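# Level the billiard table on its packers using four arms

## Task

Packers are already sitting under one or more legs of the billiard table. Using them, make the table level and stable so it bears weight on all four legs, with every foot that has a packer resting squarely on it.

## Robot and tools

ROBOTS. Four identical Kinova Gen3 arms, arm1 to arm4. Each has seven joints, a right hand with index, middle and ring fingers plus a thumb, and a wrist camera. All positions are in one scene frame: origin on the floor, +z up, metres. Base (base_link) positions: arm1 x=+0.651 y=-0.029 z=+0.809; arm2 x=+0.073 y=+0.651 z=+0.755; arm3 x=-0.654 y=-0.002 z=+0.809; arm4 x=-0.221 y=-0.652 z=+0.786. Each base faces along its own +x. arm1 looks toward -x, arm2 toward -y, arm3 toward +x and arm4 toward +y, all roughly at the table. The surfaces under the arms are at z=+0.720. The hand reaches about 1.05 m from the joint1 axis.

JOINTS. All arm joint values are absolute targets in radians. joint1_rad: whole-arm turn about the base axis, -6.283..6.283, positive is clockwise seen from above. joint2_rad: shoulder, -2.249..2.249, 0 is upright, positive tips forward. joint3_rad: upper-arm roll, ±6.283. joint4_rad: elbow, ±2.579. joint5_rad: forearm roll, ±6.283. joint6_rad: wrist bend, ±2.099. joint7_rad: hand roll, ±6.283, positive is counter-clockwise seen from behind the hand. A joint counts as done within ±0.01. Joint speed caps are 1.39 rad/s for joints 1-4 and 1.22 rad/s for joints 5-7. The joints of one arm start and finish together, and the hand can sweep a wide path between postures.

HAND. There are sixteen independent hinge motors: hand_<digit>_<hinge>, with digits index, middle, ring and hinges mcp, abd, pip, dip, and for the thumb cmc, axl, mcp, ipl. Each value is an absolute goal on a -1..+1 scale spanning the hinge's two stops. Moving toward -1 curls a finger toward the palm. The straight values are mcp +0.75, pip +0.58, dip +0.70 and abd 0.00. For the thumb, cmc toward -1 swings it in front of the palm (straight +0.71); axl twists it (+0.68); mcp (+0.23) and ipl (+0.17) bend it. hand_current_limit (-1..1) caps current from 0 to 550 mA and starts at +0.4. hand_speed (-0.96..1) sets how fast goals are approached and starts at -0.6. Any key you omit keeps its previous goal. Sending a hinge its current reported position loosens a grip. Hand point axes: +z runs along the straight fingers, +y points out of the palm, +x runs across the palm away from the thumb. A camera mast sticks out at the wrist on the palm side.

TOOLS.
move: optional objects arm1..arm4, each with "joints" (a dict of joint-name keys to absolute targets, as above) and optional "min_time_s" (0.1-8 s, the shortest time that robot's motions may take). Arms you leave out get no new command but may still be driving toward old targets. Optional "cameras": a list from arm1_cam_wrist, arm2_cam_wrist, arm3_cam_wrist, arm4_cam_wrist, cam_high, or "all". An empty list gives no images. Omitting the list gives every image on a no-action call and none otherwise. A move with no arguments returns the full state, the images and the scene number. Any single action lasts at most 15 s. An unknown key makes the call invalid. An out-of-range value gets the call refused, and a refusal or a stop cancels the later move/wait/finished_scene calls in that reply.
wait: seconds 0..10, plus optional cameras. Nothing new is commanded.
zoom_image: camera (one name) and region [x0,y0,x1,y1] in pixels of that camera's latest 672x504 image, at most 504 by 504. Only cameras in the newest images can be zoomed.
finished_scene: scene = the current scene number. This is irreversible. The table must stay level and supported afterward without any robot holding it.

RESULTS. The "move" line gives each moved robot "done" or its worst status. joint_status per joint can be done, off_target (came to rest short and may still be pushing), time_out (target dropped, holds position), not_followed (a built-in collision check blocked the targets and the arm may keep trying them), or limit_stop_at_motor_heat. "as last shown" marks robots that were not commanded; their lines repeat earlier values. on_its_own reports motion you did not command. hand_state gives one word per motor in key order: moving, goal, blocked (at rest short of goal and still pressing), or overload (shut down). <motor>_current_ma is in mA: positive pushes toward -1, negative toward +1. Joint velocities are in rad/s. Joint torques are in N m, positive toward larger joint values. Flange force is the external force on the end effector in its own axes; it is noisy, and "no reading" means no estimate. The pictures line lists the images in order, and images can lag the state slightly. Camera intrinsics and extrinsics are given in OpenCV convention; cam_high is a fixed overhead camera above the table.

AVOID. An arm does not stop on contact; it keeps pushing. Lift the table gently rather than shoving it. Any joint torque reaching its limit (104.5 N m for joints 1-4, 51.3 for joints 5-7), or a joint straying more than 5 degrees from its plan, stops that arm for 10 s. Never let two robots press together, and never close a hand on another arm's fingers; both end the scene. A motor drawing 495 mA or more for 5 s shuts off for 10 s, so keep grips moderate. Stretched or loaded arms overheat: a MOTOR HOT line appears at 60 °C, and at 75 °C the arm sinks and stops. Do not knock packers or anything else off the work area or onto the floor, and do not drop things or bang hard into the table. Arm2's middle_dip limit is noted above.

Each tool is called after ">>>" as name(argument=value, ...), one argument or row to a line, values as JSON.

## Session

I'll start by viewing the scene.

>>> move(
)

Scene clock: 0.00 s.
Joint torques (N m): no reading
Motor temperatures (°C): arm1=[33 34 27 32 36 39 38] | arm2=[34 32 33 34 37 40 48] | arm3=[37 33 30 35 33 35 36] | arm4=[35 32 30 35 32 31 43]
Flange force (N): no reading
Joint velocities: within noise
arm1.joint_positions: joint1_rad=-0.838 joint2_rad=-0.463 joint3_rad=+0.011 joint4_rad=+1.435 joint5_rad=+0.008 joint6_rad=+2.053 joint7_rad=+1.960 hand_index_mcp=+0.753 hand_index_abd=+0.000 hand_index_pip=+0.577 hand_index_dip=+0.696 hand_middle_mcp=+0.753 hand_middle_abd=+0.000 hand_middle_pip=+0.577 hand_middle_dip=+0.696 hand_ring_mcp=+0.753 hand_ring_abd=+0.000 hand_ring_pip=+0.577 hand_ring_dip=+0.696 hand_thumb_cmc=+0.714 hand_thumb_axl=+0.677 hand_thumb_mcp=+0.226 hand_thumb_ipl=+0.168 hand_current_limit=+0.400 hand_speed=-0.600
arm1.joint_status: not commanded
arm1.hand_state: goal,goal,goal,goal,goal,goal,goal,goal,goal,goal,goal,goal,goal,goal,goal,goal
arm1.index_mcp_current_ma: 0
arm1.index_abd_current_ma: 0
arm1.index_pip_current_ma: 0
arm1.index_dip_current_ma: 0
arm1.middle_mcp_current_ma: 0
arm1.middle_abd_current_ma: 0
arm1.middle_pip_current_ma: 0
arm1.middle_dip_current_ma: 0
arm1.ring_mcp_current_ma: 0
arm1.ring_abd_current_ma: 0
arm1.ring_pip_current_ma: 0
arm1.ring_dip_current_ma: 0
arm1.thumb_cmc_current_ma: 0
arm1.thumb_axl_current_ma: 0
arm1.thumb_mcp_current_ma: 0
arm1.thumb_ipl_current_ma: 0
arm1.hand_goal_index_mcp: 0.754
arm1.hand_goal_index_abd: 0.000
arm1.hand_goal_index_pip: 0.576
arm1.hand_goal_index_dip: 0.696
arm1.hand_goal_middle_mcp: 0.754
arm1.hand_goal_middle_abd: 0.000
arm1.hand_goal_middle_pip: 0.576
arm1.hand_goal_middle_dip: 0.696
arm1.hand_goal_ring_mcp: 0.754
arm1.hand_goal_ring_abd: 0.000
arm1.hand_goal_ring_pip: 0.576
arm1.hand_goal_ring_dip: 0.696
arm1.hand_goal_thumb_cmc: 0.714
arm1.hand_goal_thumb_axl: 0.678
arm1.hand_goal_thumb_mcp: 0.226
arm1.hand_goal_thumb_ipl: 0.168
arm1.hand: x=+0.6215 y=-0.1317 z=+1.3479 quat_wxyz=(-0.019, -0.827, -0.559, +0.057) (m; scene frame)
arm2.joint_positions: joint1_rad=-0.536 joint2_rad=-0.364 joint3_rad=-0.056 joint4_rad=+1.390 joint5_rad=-0.073 joint6_rad=+1.850 joint7_rad=+1.680 hand_index_mcp=+0.753 hand_index_abd=+0.000 hand_index_pip=+0.577 hand_index_dip=+0.696 hand_middle_mcp=+0.753 hand_middle_abd=+0.000 hand_middle_pip=+0.577 hand_middle_dip=+0.696 hand_ring_mcp=+0.753 hand_ring_abd=+0.000 hand_ring_pip=+0.577 hand_ring_dip=+0.696 hand_thumb_cmc=+0.714 hand_thumb_axl=+0.677 hand_thumb_mcp=+0.226 hand_thumb_ipl=+0.168 hand_current_limit=+0.400 hand_speed=-0.600
arm2.joint_status: not commanded
arm2.hand_state: goal,goal,goal,goal,goal,goal,goal,goal,goal,goal,goal,goal,goal,goal,goal,goal
arm2.index_mcp_current_ma: 0
arm2.index_abd_current_ma: 0
arm2.index_pip_current_ma: 0
arm2.index_dip_current_ma: 0
arm2.middle_mcp_current_ma: 0
arm2.middle_abd_current_ma: 0
arm2.middle_pip_current_ma: 0
arm2.middle_dip_current_ma: 0
arm2.ring_mcp_current_ma: 0
arm2.ring_abd_current_ma: 0
arm2.ring_pip_current_ma: 0
arm2.ring_dip_current_ma: 0
arm2.thumb_cmc_current_ma: 0
arm2.thumb_axl_current_ma: 0
arm2.thumb_mcp_current_ma: 0
arm2.thumb_ipl_current_ma: 0
arm2.hand_goal_index_mcp: 0.754
arm2.hand_goal_index_abd: 0.000
arm2.hand_goal_index_pip: 0.576
arm2.hand_goal_index_dip: 0.696
arm2.hand_goal_middle_mcp: 0.754
arm2.hand_goal_middle_abd: 0.000
arm2.hand_goal_middle_pip: 0.576
arm2.hand_goal_middle_dip: 0.696
arm2.hand_goal_ring_mcp: 0.754
arm2.hand_goal_ring_abd: 0.000
arm2.hand_goal_ring_pip: 0.576
arm2.hand_goal_ring_dip: 0.696
arm2.hand_goal_thumb_cmc: 0.714
arm2.hand_goal_thumb_axl: 0.678
arm2.hand_goal_thumb_mcp: 0.226
arm2.hand_goal_thumb_ipl: 0.168
arm2.hand: x=+0.2610 y=+0.5355 z=+1.3138 quat_wxyz=(+0.129, +0.390, +0.910, -0.046) (m; scene frame)
arm3.joint_positions: joint1_rad=+0.054 joint2_rad=-0.548 joint3_rad=-0.043 joint4_rad=+1.468 joint5_rad=-0.097 joint6_rad=+1.851 joint7_rad=+1.558 hand_index_mcp=+0.753 hand_index_abd=+0.000 hand_index_pip=+0.577 hand_index_dip=+0.696 hand_middle_mcp=+0.753 hand_middle_abd=+0.000 hand_middle_pip=+0.577 hand_middle_dip=+0.696 hand_ring_mcp=+0.753 hand_ring_abd=+0.000 hand_ring_pip=+0.577 hand_ring_dip=+0.696 hand_thumb_cmc=+0.714 hand_thumb_axl=+0.677 hand_thumb_mcp=+0.226 hand_thumb_ipl=+0.168 hand_current_limit=+0.400 hand_speed=-0.600
arm3.joint_status: not commanded
arm3.hand_state: goal,goal,goal,goal,goal,goal,goal,goal,goal,goal,goal,goal,goal,goal,goal,goal
arm3.index_mcp_current_ma: 0
arm3.index_abd_current_ma: 0
arm3.index_pip_current_ma: 0
arm3.index_dip_current_ma: 0
arm3.middle_mcp_current_ma: 0
arm3.middle_abd_current_ma: 0
arm3.middle_pip_current_ma: 0
arm3.middle_dip_current_ma: 0
arm3.ring_mcp_current_ma: 0
arm3.ring_abd_current_ma: 0
arm3.ring_pip_current_ma: 0
arm3.ring_dip_current_ma: 0
arm3.thumb_cmc_current_ma: 0
arm3.thumb_axl_current_ma: 0
arm3.thumb_mcp_current_ma: 0
arm3.thumb_ipl_current_ma: 0
arm3.hand_goal_index_mcp: 0.754
arm3.hand_goal_index_abd: 0.000
arm3.hand_goal_index_pip: 0.576
arm3.hand_goal_index_dip: 0.696
arm3.hand_goal_middle_mcp: 0.754
arm3.hand_goal_middle_abd: 0.000
arm3.hand_goal_middle_pip: 0.576
arm3.hand_goal_middle_dip: 0.696
arm3.hand_goal_ring_mcp: 0.754
arm3.hand_goal_ring_abd: 0.000
arm3.hand_goal_ring_pip: 0.576
arm3.hand_goal_ring_dip: 0.696
arm3.hand_goal_thumb_cmc: 0.714
arm3.hand_goal_thumb_axl: 0.678
arm3.hand_goal_thumb_mcp: 0.226
arm3.hand_goal_thumb_ipl: 0.168
arm3.hand: x=-0.4909 y=+0.0848 z=+1.3754 quat_wxyz=(+0.183, +0.012, +0.983, +0.026) (m; scene frame)
arm4.joint_positions: joint1_rad=-0.905 joint2_rad=-0.412 joint3_rad=-0.089 joint4_rad=+1.389 joint5_rad=-0.045 joint6_rad=+1.839 joint7_rad=+1.627 hand_index_mcp=+0.753 hand_index_abd=+0.000 hand_index_pip=+0.577 hand_index_dip=+0.696 hand_middle_mcp=+0.753 hand_middle_abd=+0.000 hand_middle_pip=+0.577 hand_middle_dip=+0.696 hand_ring_mcp=+0.753 hand_ring_abd=+0.000 hand_ring_pip=+0.577 hand_ring_dip=+0.696 hand_thumb_cmc=+0.714 hand_thumb_axl=+0.677 hand_thumb_mcp=+0.226 hand_thumb_ipl=+0.168 hand_current_limit=+0.400 hand_speed=-0.600
arm4.joint_status: not commanded
arm4.hand_state: goal,goal,goal,goal,goal,goal,goal,goal,goal,goal,goal,goal,goal,goal,goal,goal
arm4.index_mcp_current_ma: 0
arm4.index_abd_current_ma: 0
arm4.index_pip_current_ma: 0
arm4.index_dip_current_ma: 0
arm4.middle_mcp_current_ma: 0
arm4.middle_abd_current_ma: 0
arm4.middle_pip_current_ma: 0
arm4.middle_dip_current_ma: 0
arm4.ring_mcp_current_ma: 0
arm4.ring_abd_current_ma: 0
arm4.ring_pip_current_ma: 0
arm4.ring_dip_current_ma: 0
arm4.thumb_cmc_current_ma: 0
arm4.thumb_axl_current_ma: 0
arm4.thumb_mcp_current_ma: 0
arm4.thumb_ipl_current_ma: 0
arm4.hand_goal_index_mcp: 0.754
arm4.hand_goal_index_abd: 0.000
arm4.hand_goal_index_pip: 0.576
arm4.hand_goal_index_dip: 0.696
arm4.hand_goal_middle_mcp: 0.754
arm4.hand_goal_middle_abd: 0.000
arm4.hand_goal_middle_pip: 0.576
arm4.hand_goal_middle_dip: 0.696
arm4.hand_goal_ring_mcp: 0.754
arm4.hand_goal_ring_abd: 0.000
arm4.hand_goal_ring_pip: 0.576
arm4.hand_goal_ring_dip: 0.696
arm4.hand_goal_thumb_cmc: 0.714
arm4.hand_goal_thumb_axl: 0.678
arm4.hand_goal_thumb_mcp: 0.226
arm4.hand_goal_thumb_ipl: 0.168
arm4.hand: x=-0.4337 y=-0.6011 z=+1.3529 quat_wxyz=(+0.050, -0.950, +0.266, +0.153) (m; scene frame)
pictures: arm1_cam_wrist, arm2_cam_wrist, arm3_cam_wrist, arm4_cam_wrist, cam_high

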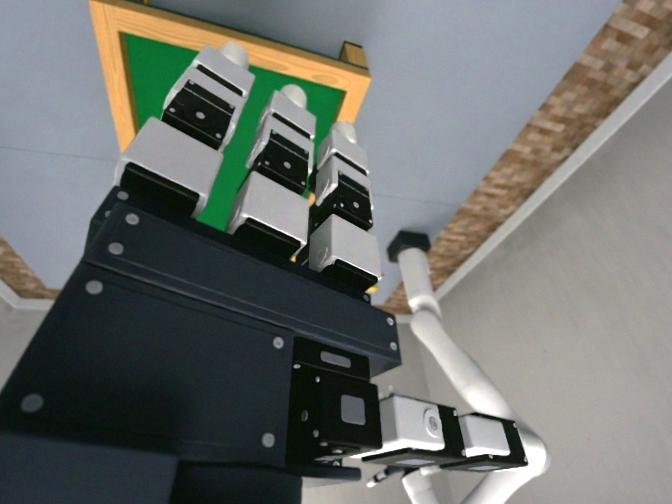

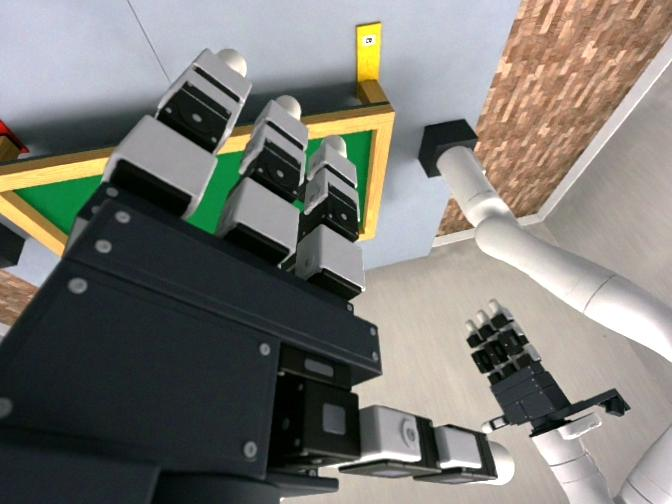

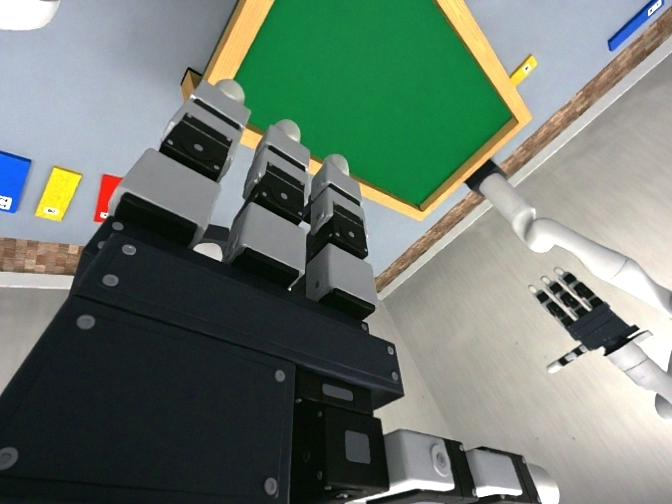

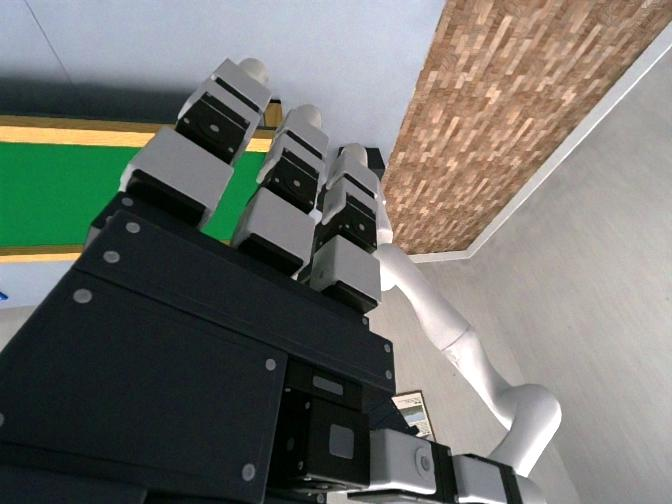

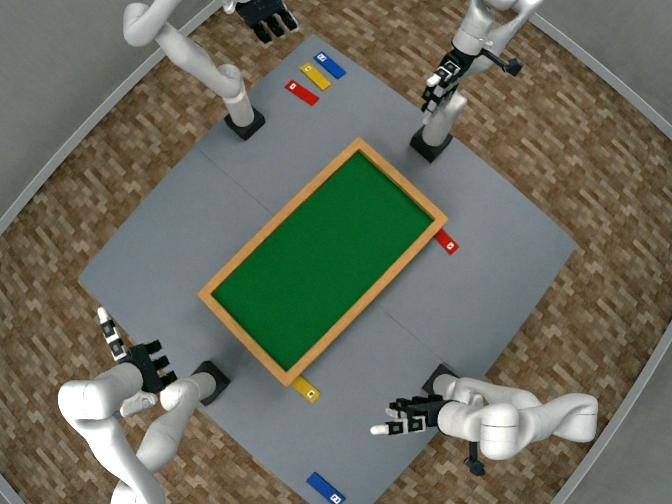

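>>> zoom_image(
  camera="cam_high",
  region=[180, 120, 480, 420],
)

>>> zoom_image(
  camera="cam_high",
  region=[260, 30, 380, 130],
)

>>> zoom_image(
  camera="cam_high",
  region=[270, 360, 370, 504],
)

>>> zoom_image(
  camera="cam_high",
  region=[400, 190, 500, 290],
)

Scaled by 1.680 from the camera's 672x504 image, which has a finer 960x720 frame.

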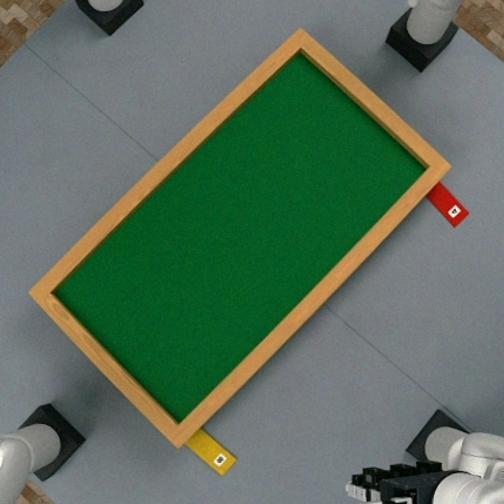

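Scaled by 4.200 from the camera's 672x504 image, which has a finer 960x720 frame.

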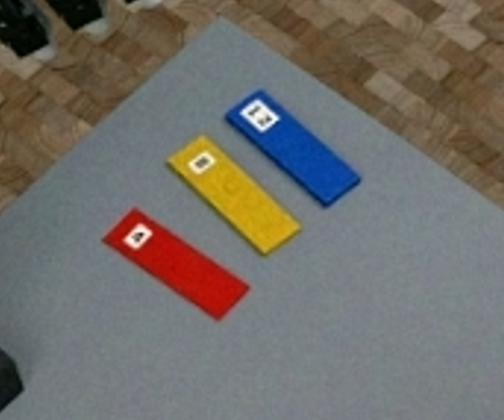

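Scaled by 3.500 from the camera's 672x504 image, which has a finer 960x720 frame.

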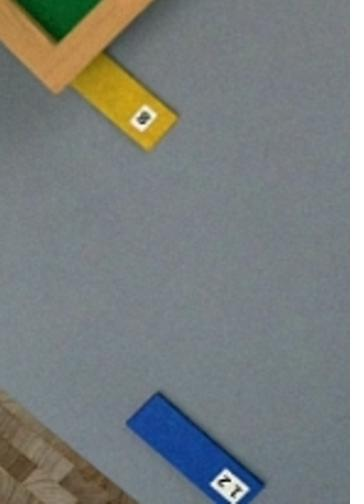

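Scaled by 5.040 from the camera's 672x504 image, which has a finer 960x720 frame.

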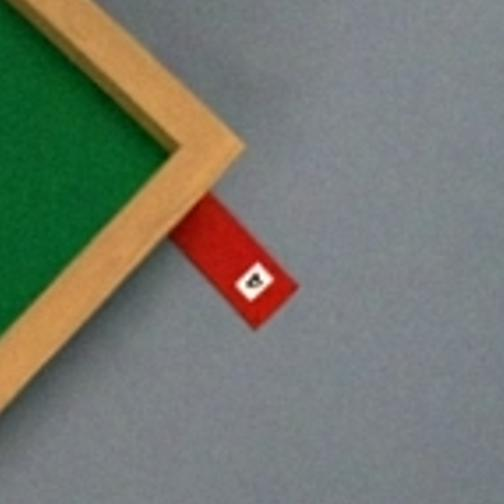

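>>> zoom_image(
  camera="arm2_cam_wrist",
  region=[300, 0, 450, 150],
)

>>> zoom_image(
  camera="arm2_cam_wrist",
  region=[0, 80, 150, 230],
)

>>> zoom_image(
  camera="arm3_cam_wrist",
  region=[440, 20, 600, 180],
)

>>> zoom_image(
  camera="arm1_cam_wrist",
  region=[80, 0, 400, 200],
)

>>> zoom_image(
  camera="arm4_cam_wrist",
  region=[200, 50, 400, 200],
)

>>> zoom_image(
  camera="arm3_cam_wrist",
  region=[80, 50, 280, 250],
)

Scaled by 3.360 from the camera's 672x504 image, which has a finer 960x720 frame.

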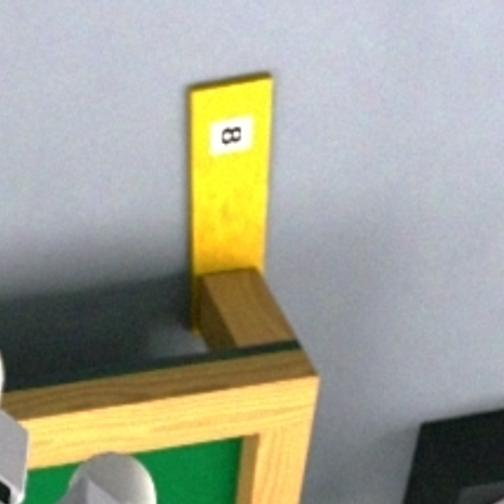

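Scaled by 3.360 from the camera's 672x504 image, which has a finer 960x720 frame.

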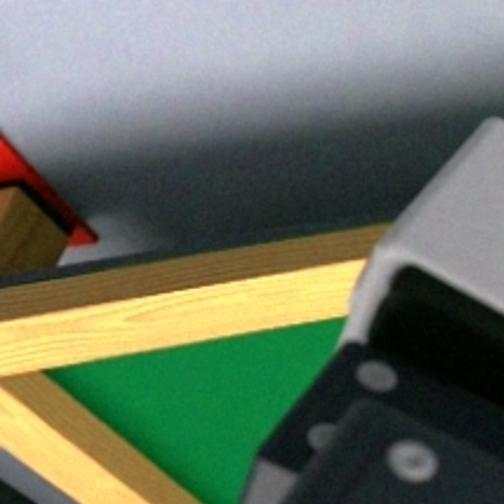

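Scaled by 3.150 from the camera's 672x504 image, which has a finer 960x720 frame.

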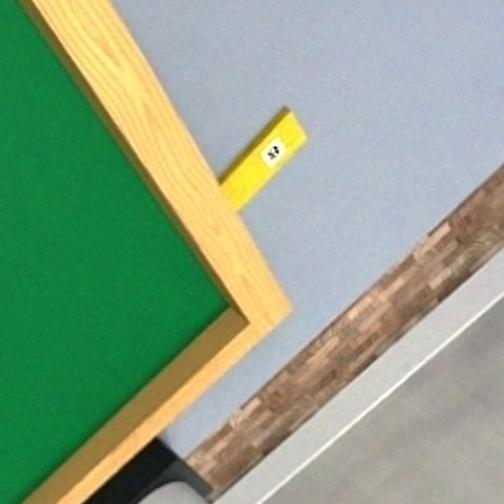

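Scaled by 1.575 from the camera's 672x504 image, which has a finer 960x720 frame.

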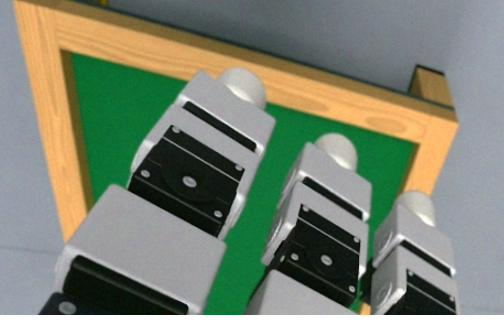

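Scaled by 2.520 from the camera's 672x504 image, which has a finer 960x720 frame.

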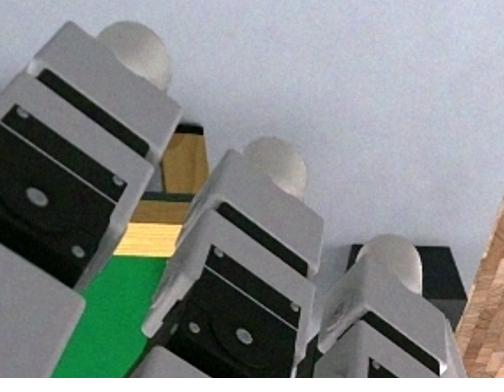

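Scaled by 2.520 from the camera's 672x504 image, which has a finer 960x720 frame.

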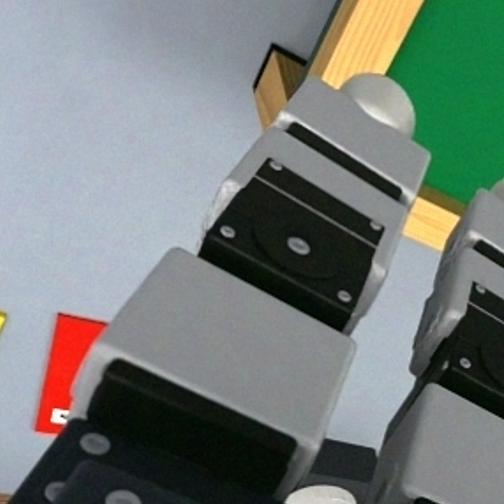

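>>> move(
  arm1={"joints":{"joint1_rad":1.388,"joint7_rad":3.113},"min_time_s":3},
  arm2={"joints":{"joint1_rad":0.9},"min_time_s":3},
)

>>> move(
  arm1={"joints":{"joint5_rad":1.2056,"joint6_rad":-0.7777},"min_time_s":3},
)

>>> move(
  arm1={"joints":{"joint2_rad":0.7,"joint4_rad":2.2},"min_time_s":3},
  cameras=["arm1_cam_wrist","cam_high"],
)

Scene clock: 11.20 s.
Joint torques (N m): arm1=[0.02 0.88 -0.36 -8.44 -0.56 -0.66 0.31] | arm2=[0.22 -2.23 -0.69 -7.82 0 -0.96 0.37] | arm3=[0.29 0.47 -0.47 -5.91 -0.31 -1.14 -0.08] | arm4=[-0.33 0.67 0.94 -6.9 0.06 -0.5 0.02]
Motor temperatures (°C): arm1=[33 34 27 32 36 39 38] | arm2=[34 32 33 34 37 40 48] | arm3=[37 33 30 35 33 35 36] | arm4=[35 32 30 35 32 31 43]
Flange force (N): arm1=[0.4 1.0 3.4] | arm2=[-2.6 -1.5 -2.4] | arm3=[-7.2 -2.3 -8.5] | arm4=[-0.7 3.1 -1.7]
move: arm1 done; arm2 done
Joint velocities: within noise
arm1.joint_positions: joint1_rad=+1.388 joint2_rad=-0.463 joint3_rad=+0.011 joint4_rad=+1.435 joint5_rad=+0.008 joint6_rad=+2.053 joint7_rad=+3.113 hand_index_mcp=+0.753 hand_index_abd=+0.000 hand_index_pip=+0.577 hand_index_dip=+0.696 hand_middle_mcp=+0.753 hand_middle_abd=+0.000 hand_middle_pip=+0.577 hand_middle_dip=+0.696 hand_ring_mcp=+0.753 hand_ring_abd=+0.000 hand_ring_pip=+0.577 hand_ring_dip=+0.696 hand_thumb_cmc=+0.714 hand_thumb_axl=+0.677 hand_thumb_mcp=+0.224 hand_thumb_ipl=+0.168 hand_current_limit=+0.400 hand_speed=-0.600
arm1.joint_status: all done
arm1.hand_state: goal,goal,goal,goal,goal,goal,goal,goal,goal,goal,goal,goal,goal,goal,goal,goal
arm1.index_mcp_current_ma: -4
arm1.index_abd_current_ma: 0
arm1.index_pip_current_ma: 3
arm1.index_dip_current_ma: 0
arm1.middle_mcp_current_ma: -4
arm1.middle_abd_current_ma: 0
arm1.middle_pip_current_ma: 3
arm1.middle_dip_current_ma: 0
arm1.ring_mcp_current_ma: -4
arm1.ring_abd_current_ma: 0
arm1.ring_pip_current_ma: 3
arm1.ring_dip_current_ma: 0
arm1.thumb_cmc_current_ma: 1
arm1.thumb_axl_current_ma: -3
arm1.thumb_mcp_current_ma: -11
arm1.thumb_ipl_current_ma: -2
arm1.hand_goal_index_mcp: 0.754
arm1.hand_goal_index_abd: 0.000
arm1.hand_goal_index_pip: 0.576
arm1.hand_goal_index_dip: 0.696
arm1.hand_goal_middle_mcp: 0.754
arm1.hand_goal_middle_abd: 0.000
arm1.hand_goal_middle_pip: 0.576
arm1.hand_goal_middle_dip: 0.696
arm1.hand_goal_ring_mcp: 0.754
arm1.hand_goal_ring_abd: 0.000
arm1.hand_goal_ring_pip: 0.576
arm1.hand_goal_ring_dip: 0.696
arm1.hand_goal_thumb_cmc: 0.714
arm1.hand_goal_thumb_axl: 0.678
arm1.hand_goal_thumb_mcp: 0.226
arm1.hand_goal_thumb_ipl: 0.168
arm1.hand: x=+0.6450 y=+0.0021 z=+1.3379 quat_wxyz=(+0.051, -0.997, -0.059, -0.001) (m; scene frame)
arm2.joint_positions: joint1_rad=+0.900 joint2_rad=-0.364 joint3_rad=-0.056 joint4_rad=+1.390 joint5_rad=-0.073 joint6_rad=+1.850 joint7_rad=+1.680 hand_index_mcp=+0.753 hand_index_abd=+0.000 hand_index_pip=+0.577 hand_index_dip=+0.696 hand_middle_mcp=+0.753 hand_middle_abd=+0.000 hand_middle_pip=+0.577 hand_middle_dip=+0.696 hand_ring_mcp=+0.753 hand_ring_abd=+0.000 hand_ring_pip=+0.577 hand_ring_dip=+0.696 hand_thumb_cmc=+0.714 hand_thumb_axl=+0.677 hand_thumb_mcp=+0.224 hand_thumb_ipl=+0.168 hand_current_limit=+0.400 hand_speed=-0.600
arm2.joint_status: all done
arm2.hand_state: goal,goal,goal,goal,goal,goal,goal,goal,goal,goal,goal,goal,goal,goal,goal,goal
arm2.index_mcp_current_ma: 0
arm2.index_abd_current_ma: 0
arm2.index_pip_current_ma: 0
arm2.index_dip_current_ma: 0
arm2.middle_mcp_current_ma: 0
arm2.middle_abd_current_ma: 0
arm2.middle_pip_current_ma: 0
arm2.middle_dip_current_ma: 0
arm2.ring_mcp_current_ma: 0
arm2.ring_abd_current_ma: 0
arm2.ring_pip_current_ma: 0
arm2.ring_dip_current_ma: 0
arm2.thumb_cmc_current_ma: 0
arm2.thumb_axl_current_ma: 0
arm2.thumb_mcp_current_ma: -1
arm2.thumb_ipl_current_ma: 0
arm2.hand_goal_index_mcp: 0.754
arm2.hand_goal_index_abd: 0.000
arm2.hand_goal_index_pip: 0.576
arm2.hand_goal_index_dip: 0.696
arm2.hand_goal_middle_mcp: 0.754
arm2.hand_goal_middle_abd: 0.000
arm2.hand_goal_middle_pip: 0.576
arm2.hand_goal_middle_dip: 0.696
arm2.hand_goal_ring_mcp: 0.754
arm2.hand_goal_ring_abd: 0.000
arm2.hand_goal_ring_pip: 0.576
arm2.hand_goal_ring_dip: 0.696
arm2.hand_goal_thumb_cmc: 0.714
arm2.hand_goal_thumb_axl: 0.678
arm2.hand_goal_thumb_mcp: 0.226
arm2.hand_goal_thumb_ipl: 0.168
arm2.hand: x=-0.0213 y=+0.4458 z=+1.3118 quat_wxyz=(+0.067, +0.893, +0.429, -0.114) (m; scene frame)
arm3, arm4: as last shown
arm3.joint_positions: joint1_rad=+0.054 joint2_rad=-0.548 joint3_rad=-0.043 joint4_rad=+1.468 joint5_rad=-0.097 joint6_rad=+1.851 joint7_rad=+1.558 hand_index_mcp=+0.753 hand_index_abd=+0.000 hand_index_pip=+0.577 hand_index_dip=+0.696 hand_middle_mcp=+0.753 hand_middle_abd=+0.000 hand_middle_pip=+0.577 hand_middle_dip=+0.696 hand_ring_mcp=+0.753 hand_ring_abd=+0.000 hand_ring_pip=+0.577 hand_ring_dip=+0.696 hand_thumb_cmc=+0.714 hand_thumb_axl=+0.677 hand_thumb_mcp=+0.224 hand_thumb_ipl=+0.168 hand_current_limit=+0.400 hand_speed=-0.600
arm3.thumb_mcp_current_ma: -1
arm4.joint_positions: joint1_rad=-0.905 joint2_rad=-0.412 joint3_rad=-0.089 joint4_rad=+1.389 joint5_rad=-0.045 joint6_rad=+1.839 joint7_rad=+1.627 hand_index_mcp=+0.753 hand_index_abd=+0.000 hand_index_pip=+0.577 hand_index_dip=+0.696 hand_middle_mcp=+0.753 hand_middle_abd=+0.000 hand_middle_pip=+0.577 hand_middle_dip=+0.696 hand_ring_mcp=+0.753 hand_ring_abd=+0.000 hand_ring_pip=+0.577 hand_ring_dip=+0.696 hand_thumb_cmc=+0.714 hand_thumb_axl=+0.677 hand_thumb_mcp=+0.224 hand_thumb_ipl=+0.168 hand_current_limit=+0.400 hand_speed=-0.600
pictures: none

Scene clock: 14.70 s.
Joint torques (N m): arm1=[0.08 -0.36 0.43 -9.64 -2.1 0.01 0.37] | arm2=[0.28 -2.26 -0.79 -7.77 0.07 -1.01 0.44] | arm3=[0.24 0.44 -0.54 -5.92 -0.3 -1.14 -0.06] | arm4=[-0.4 0.66 0.84 -6.97 0.06 -0.46 -0.01]
Motor temperatures (°C): arm1=[33 34 27 32 36 39 38] | arm2=[34 32 33 34 37 40 48] | arm3=[37 33 30 35 33 35 36] | arm4=[35 32 30 35 32 31 43]
Flange force (N): arm1=[-0.5 -1.0 -2.1] | arm2=[-2.8 -1.6 -2.8] | arm3=[-7.2 -2.4 -8.4] | arm4=[-0.6 2.7 -1.3]
move: arm1 done
Joint velocities: within noise
arm1.joint_positions: joint1_rad=+1.388 joint2_rad=-0.463 joint3_rad=+0.011 joint4_rad=+1.435 joint5_rad=+1.206 joint6_rad=-0.778 joint7_rad=+3.113 hand_index_mcp=+0.755 hand_index_abd=+0.001 hand_index_pip=+0.576 hand_index_dip=+0.696 hand_middle_mcp=+0.755 hand_middle_abd=+0.001 hand_middle_pip=+0.576 hand_middle_dip=+0.696 hand_ring_mcp=+0.755 hand_ring_abd=+0.001 hand_ring_pip=+0.576 hand_ring_dip=+0.696 hand_thumb_cmc=+0.713 hand_thumb_axl=+0.677 hand_thumb_mcp=+0.227 hand_thumb_ipl=+0.168 hand_current_limit=+0.400 hand_speed=-0.600
arm1.joint_status: all done
arm1.hand_state: goal,goal,goal,goal,goal,goal,goal,goal,goal,goal,goal,goal,goal,goal,goal,goal
arm1.index_mcp_current_ma: 5
arm1.index_abd_current_ma: 3
arm1.index_pip_current_ma: 2
arm1.index_dip_current_ma: 0
arm1.middle_mcp_current_ma: 6
arm1.middle_abd_current_ma: 2
arm1.middle_pip_current_ma: 1
arm1.middle_dip_current_ma: 0
arm1.ring_mcp_current_ma: 6
arm1.ring_abd_current_ma: 2
arm1.ring_pip_current_ma: 1
arm1.ring_dip_current_ma: 0
arm1.thumb_cmc_current_ma: -4
arm1.thumb_axl_current_ma: -3
arm1.thumb_mcp_current_ma: 3
arm1.thumb_ipl_current_ma: -2
arm1.hand_goal_index_mcp: 0.754
arm1.hand_goal_index_abd: 0.000
arm1.hand_goal_index_pip: 0.576
arm1.hand_goal_index_dip: 0.696
arm1.hand_goal_middle_mcp: 0.754
arm1.hand_goal_middle_abd: 0.000
arm1.hand_goal_middle_pip: 0.576
arm1.hand_goal_middle_dip: 0.696
arm1.hand_goal_ring_mcp: 0.754
arm1.hand_goal_ring_abd: 0.000
arm1.hand_goal_ring_pip: 0.576
arm1.hand_goal_ring_dip: 0.696
arm1.hand_goal_thumb_cmc: 0.714
arm1.hand_goal_thumb_axl: 0.678
arm1.hand_goal_thumb_mcp: 0.226
arm1.hand_goal_thumb_ipl: 0.168
arm1.hand: x=+0.4780 y=+0.2444 z=+1.8231 quat_wxyz=(+0.847, -0.059, -0.443, -0.286) (m; scene frame)
arm2, arm3, arm4: as last shown
pictures: none

Scene clock: 18.07 s.
Joint torques (N m): arm1=[0.23 -16.5 -0.94 -4.18 -0.97 -2.59 0.34] | arm2=[0.28 -2.3 -0.72 -7.93 0.02 -0.94 0.39] | arm3=[0.3 0.44 -0.51 -5.9 -0.3 -1.12 -0.04] | arm4=[-0.47 0.6 0.82 -6.98 0.09 -0.49 -0.01]
Motor temperatures (°C): arm1=[33 34 27 32 36 39 38] | arm2=[34 32 33 33 37 40 48] | arm3=[37 33 30 35 33 35 36] | arm4=[35 32 30 35 32 31 43]
Flange force (N): arm1=[0.4 -0.1 -1.6] | arm2=[-2.6 -1.6 -2.0] | arm3=[-7.2 -2.4 -8.4] | arm4=[-0.7 2.6 -1.4]
move: arm1 done
Joint velocities: within noise
arm1.joint_positions: joint1_rad=+1.388 joint2_rad=+0.700 joint3_rad=+0.011 joint4_rad=+2.200 joint5_rad=+1.206 joint6_rad=-0.778 joint7_rad=+3.113 hand_index_mcp=+0.748 hand_index_abd=+0.001 hand_index_pip=+0.576 hand_index_dip=+0.696 hand_middle_mcp=+0.747 hand_middle_abd=+0.001 hand_middle_pip=+0.576 hand_middle_dip=+0.696 hand_ring_mcp=+0.747 hand_ring_abd=+0.001 hand_ring_pip=+0.576 hand_ring_dip=+0.696 hand_thumb_cmc=+0.709 hand_thumb_axl=+0.677 hand_thumb_mcp=+0.225 hand_thumb_ipl=+0.168 hand_current_limit=+0.400 hand_speed=-0.600
arm1.joint_status: all done
arm1.hand_state: goal,goal,goal,goal,goal,goal,goal,goal,goal,goal,goal,goal,goal,goal,goal,goal
arm1.index_mcp_current_ma: -26
arm1.index_abd_current_ma: 4
arm1.index_pip_current_ma: 2
arm1.index_dip_current_ma: 0
arm1.middle_mcp_current_ma: -32
arm1.middle_abd_current_ma: 4
arm1.middle_pip_current_ma: 1
arm1.middle_dip_current_ma: 0
arm1.ring_mcp_current_ma: -29
arm1.ring_abd_current_ma: 3
arm1.ring_pip_current_ma: 1
arm1.ring_dip_current_ma: 0
arm1.thumb_cmc_current_ma: -22
arm1.thumb_axl_current_ma: -3
arm1.thumb_mcp_current_ma: -3
arm1.thumb_ipl_current_ma: -2
arm1.hand_goal_index_mcp: 0.754
arm1.hand_goal_index_abd: 0.000
arm1.hand_goal_index_pip: 0.576
arm1.hand_goal_index_dip: 0.696
arm1.hand_goal_middle_mcp: 0.754
arm1.hand_goal_middle_abd: 0.000
arm1.hand_goal_middle_pip: 0.576
arm1.hand_goal_middle_dip: 0.696
arm1.hand_goal_ring_mcp: 0.754
arm1.hand_goal_ring_abd: 0.000
arm1.hand_goal_ring_pip: 0.576
arm1.hand_goal_ring_dip: 0.696
arm1.hand_goal_thumb_cmc: 0.714
arm1.hand_goal_thumb_axl: 0.678
arm1.hand_goal_thumb_mcp: 0.226
arm1.hand_goal_thumb_ipl: 0.168
arm1.hand: x=+0.4613 y=+0.3900 z=+0.8434 quat_wxyz=(+0.377, -0.688, -0.592, +0.184) (m; scene frame)
arm2, arm3, arm4: as last shown
pictures: arm1_cam_wrist, cam_high
camera_calibration:
arm1_cam_wrist: T_world_to_cam=[[0.22452, -0.77107, -0.595855, 0.733592], [0.0910084, -0.592201, 0.800634, -0.540613], [-0.97021, -0.233986, -0.062787, 0.717279], [0, 0, 0, 1]] pos_world=[0.580406, 0.413332, 0.914983]

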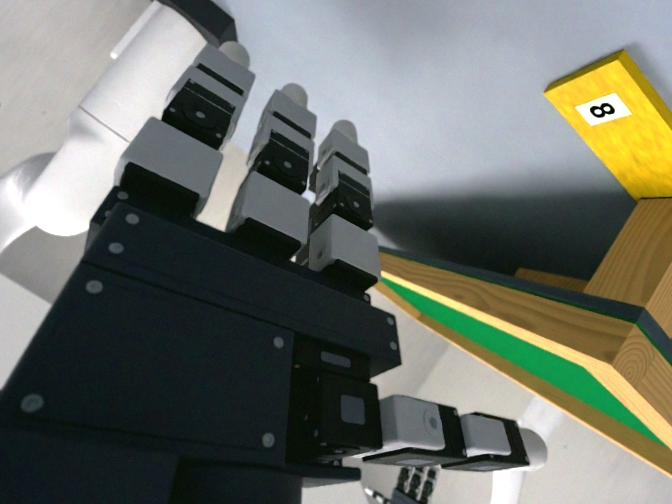

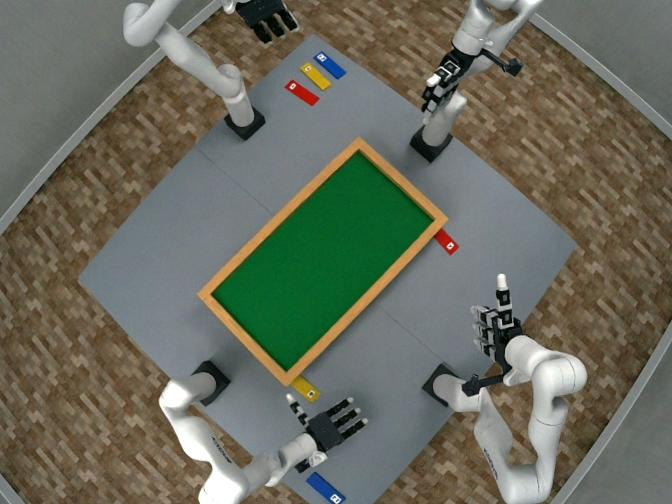

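>>> zoom_image(
  camera="arm1_cam_wrist",
  region=[472, 100, 672, 300],
)

>>> zoom_image(
  camera="arm1_cam_wrist",
  region=[372, 200, 672, 500],
)

Scaled by 2.520 from the camera's 672x504 image, which has a finer 960x720 frame.

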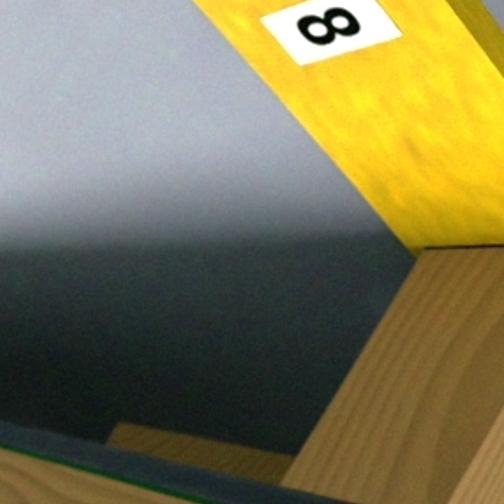

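Scaled by 1.680 from the camera's 672x504 image, which has a finer 960x720 frame.

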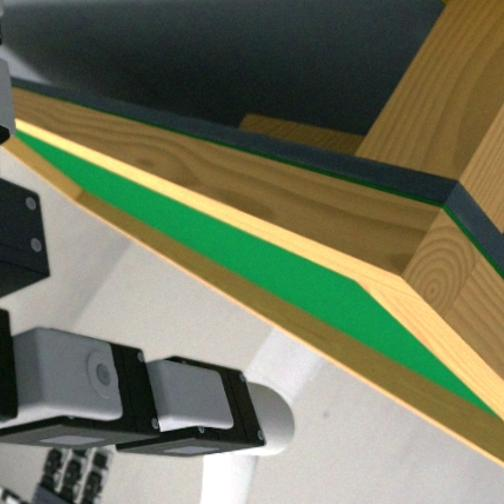

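>>> move(
  arm1={"joints":{"joint1_rad":1.373,"joint2_rad":0.845,"joint3_rad":0,"joint4_rad":2.195,"joint5_rad":1.518,"joint6_rad":-0.784,"joint7_rad":3.02},"min_time_s":3},
  cameras=["arm1_cam_wrist"],
)

>>> zoom_image(
  camera="arm1_cam_wrist",
  region=[400, 60, 600, 260],
)

>>> zoom_image(
  camera="arm1_cam_wrist",
  region=[400, 160, 600, 360],
)

Scene clock: 22.30 s.
Joint torques (N m): arm1=[0.2 -16.31 -1.28 -2.19 -0.74 -2.5 0.28] | arm2=[0.26 -2.28 -0.9 -7.81 0.06 -1.03 0.38] | arm3=[0.25 0.42 -0.5 -5.95 -0.3 -1.11 -0.06] | arm4=[-0.38 0.59 0.86 -6.94 0.08 -0.44 -0.01]
Motor temperatures (°C): arm1=[33 34 27 32 36 39 38] | arm2=[34 32 33 33 37 40 48] | arm3=[37 33 30 35 33 35 36] | arm4=[35 32 30 35 32 31 43]
Flange force (N): arm1=[-0.6 -0.1 -1.6] | arm2=[-2.6 -2.2 -2.7] | arm3=[-7.2 -2.3 -8.2] | arm4=[-0.8 2.7 -1.4]
move: arm1 done
Joint velocities: within noise
arm1.joint_positions: joint1_rad=+1.373 joint2_rad=+0.845 joint3_rad=+0.000 joint4_rad=+2.195 joint5_rad=+1.518 joint6_rad=-0.784 joint7_rad=+3.020 hand_index_mcp=+0.748 hand_index_abd=+0.001 hand_index_pip=+0.576 hand_index_dip=+0.696 hand_middle_mcp=+0.747 hand_middle_abd=+0.001 hand_middle_pip=+0.576 hand_middle_dip=+0.696 hand_ring_mcp=+0.747 hand_ring_abd=+0.001 hand_ring_pip=+0.576 hand_ring_dip=+0.696 hand_thumb_cmc=+0.709 hand_thumb_axl=+0.677 hand_thumb_mcp=+0.225 hand_thumb_ipl=+0.168 hand_current_limit=+0.400 hand_speed=-0.600
arm1.joint_status: all done
arm1.hand_state: goal,goal,goal,goal,goal,goal,goal,goal,goal,goal,goal,goal,goal,goal,goal,goal
arm1.index_mcp_current_ma: -26
arm1.index_abd_current_ma: 4
arm1.index_pip_current_ma: 2
arm1.index_dip_current_ma: 0
arm1.middle_mcp_current_ma: -32
arm1.middle_abd_current_ma: 4
arm1.middle_pip_current_ma: 1
arm1.middle_dip_current_ma: 0
arm1.ring_mcp_current_ma: -29
arm1.ring_abd_current_ma: 3
arm1.ring_pip_current_ma: 1
arm1.ring_dip_current_ma: 0
arm1.thumb_cmc_current_ma: -22
arm1.thumb_axl_current_ma: -3
arm1.thumb_mcp_current_ma: -4
arm1.thumb_ipl_current_ma: -2
arm1.hand_goal_index_mcp: 0.754
arm1.hand_goal_index_abd: 0.000
arm1.hand_goal_index_pip: 0.576
arm1.hand_goal_index_dip: 0.696
arm1.hand_goal_middle_mcp: 0.754
arm1.hand_goal_middle_abd: 0.000
arm1.hand_goal_middle_pip: 0.576
arm1.hand_goal_middle_dip: 0.696
arm1.hand_goal_ring_mcp: 0.754
arm1.hand_goal_ring_abd: 0.000
arm1.hand_goal_ring_pip: 0.576
arm1.hand_goal_ring_dip: 0.696
arm1.hand_goal_thumb_cmc: 0.714
arm1.hand_goal_thumb_axl: 0.678
arm1.hand_goal_thumb_mcp: 0.226
arm1.hand_goal_thumb_ipl: 0.168
arm1.hand: x=+0.4604 y=+0.2926 z=+0.7820 quat_wxyz=(+0.266, -0.641, -0.665, +0.275) (m; scene frame)
arm2, arm3, arm4: as last shown
pictures: arm1_cam_wrist
camera_calibration:
arm1_cam_wrist: T_world_to_cam=[[0.457094, -0.782362, -0.423054, 0.383289], [0.18386, -0.382261, 0.905578, -0.735341], [-0.870207, -0.491718, -0.0308842, 0.69421], [0, 0, 0, 1]] pos_world=[0.564107, 0.360133, 0.849501]

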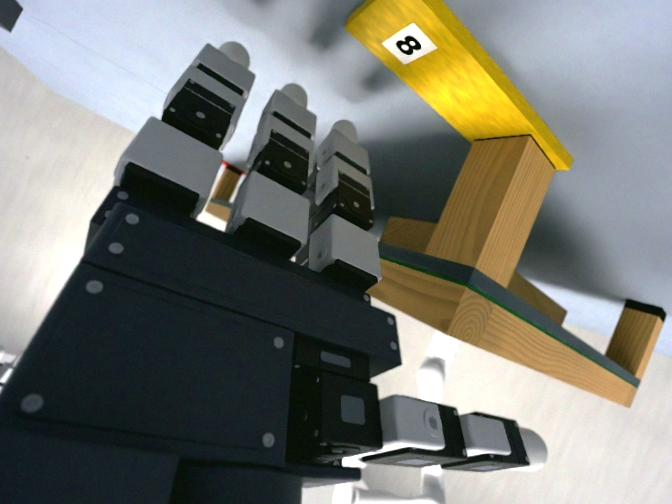

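Scaled by 2.520 from the camera's 672x504 image, which has a finer 960x720 frame.

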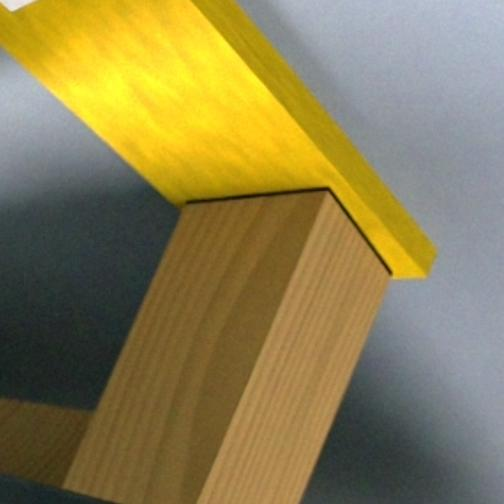

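Scaled by 2.520 from the camera's 672x504 image, which has a finer 960x720 frame.

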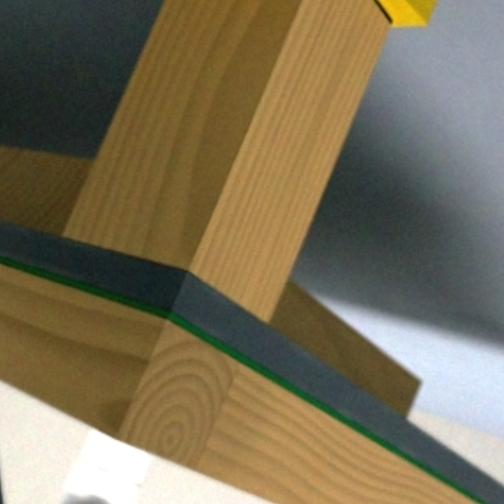

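>>> zoom_image(
  camera="arm1_cam_wrist",
  region=[580, 270, 672, 410],
)

>>> zoom_image(
  camera="arm1_cam_wrist",
  region=[200, 140, 300, 240],
)

Scaled by 3.600 from the camera's 672x504 image, which has a finer 960x720 frame.

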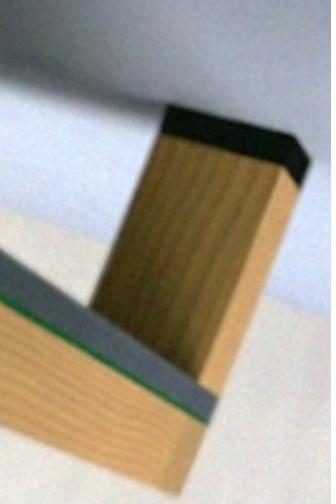

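Scaled by 5.040 from the camera's 672x504 image, which has a finer 960x720 frame.

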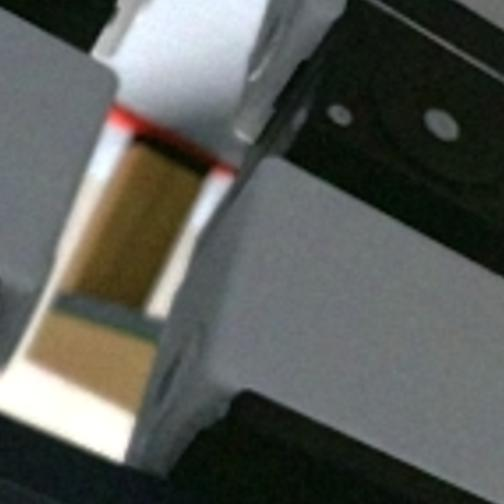

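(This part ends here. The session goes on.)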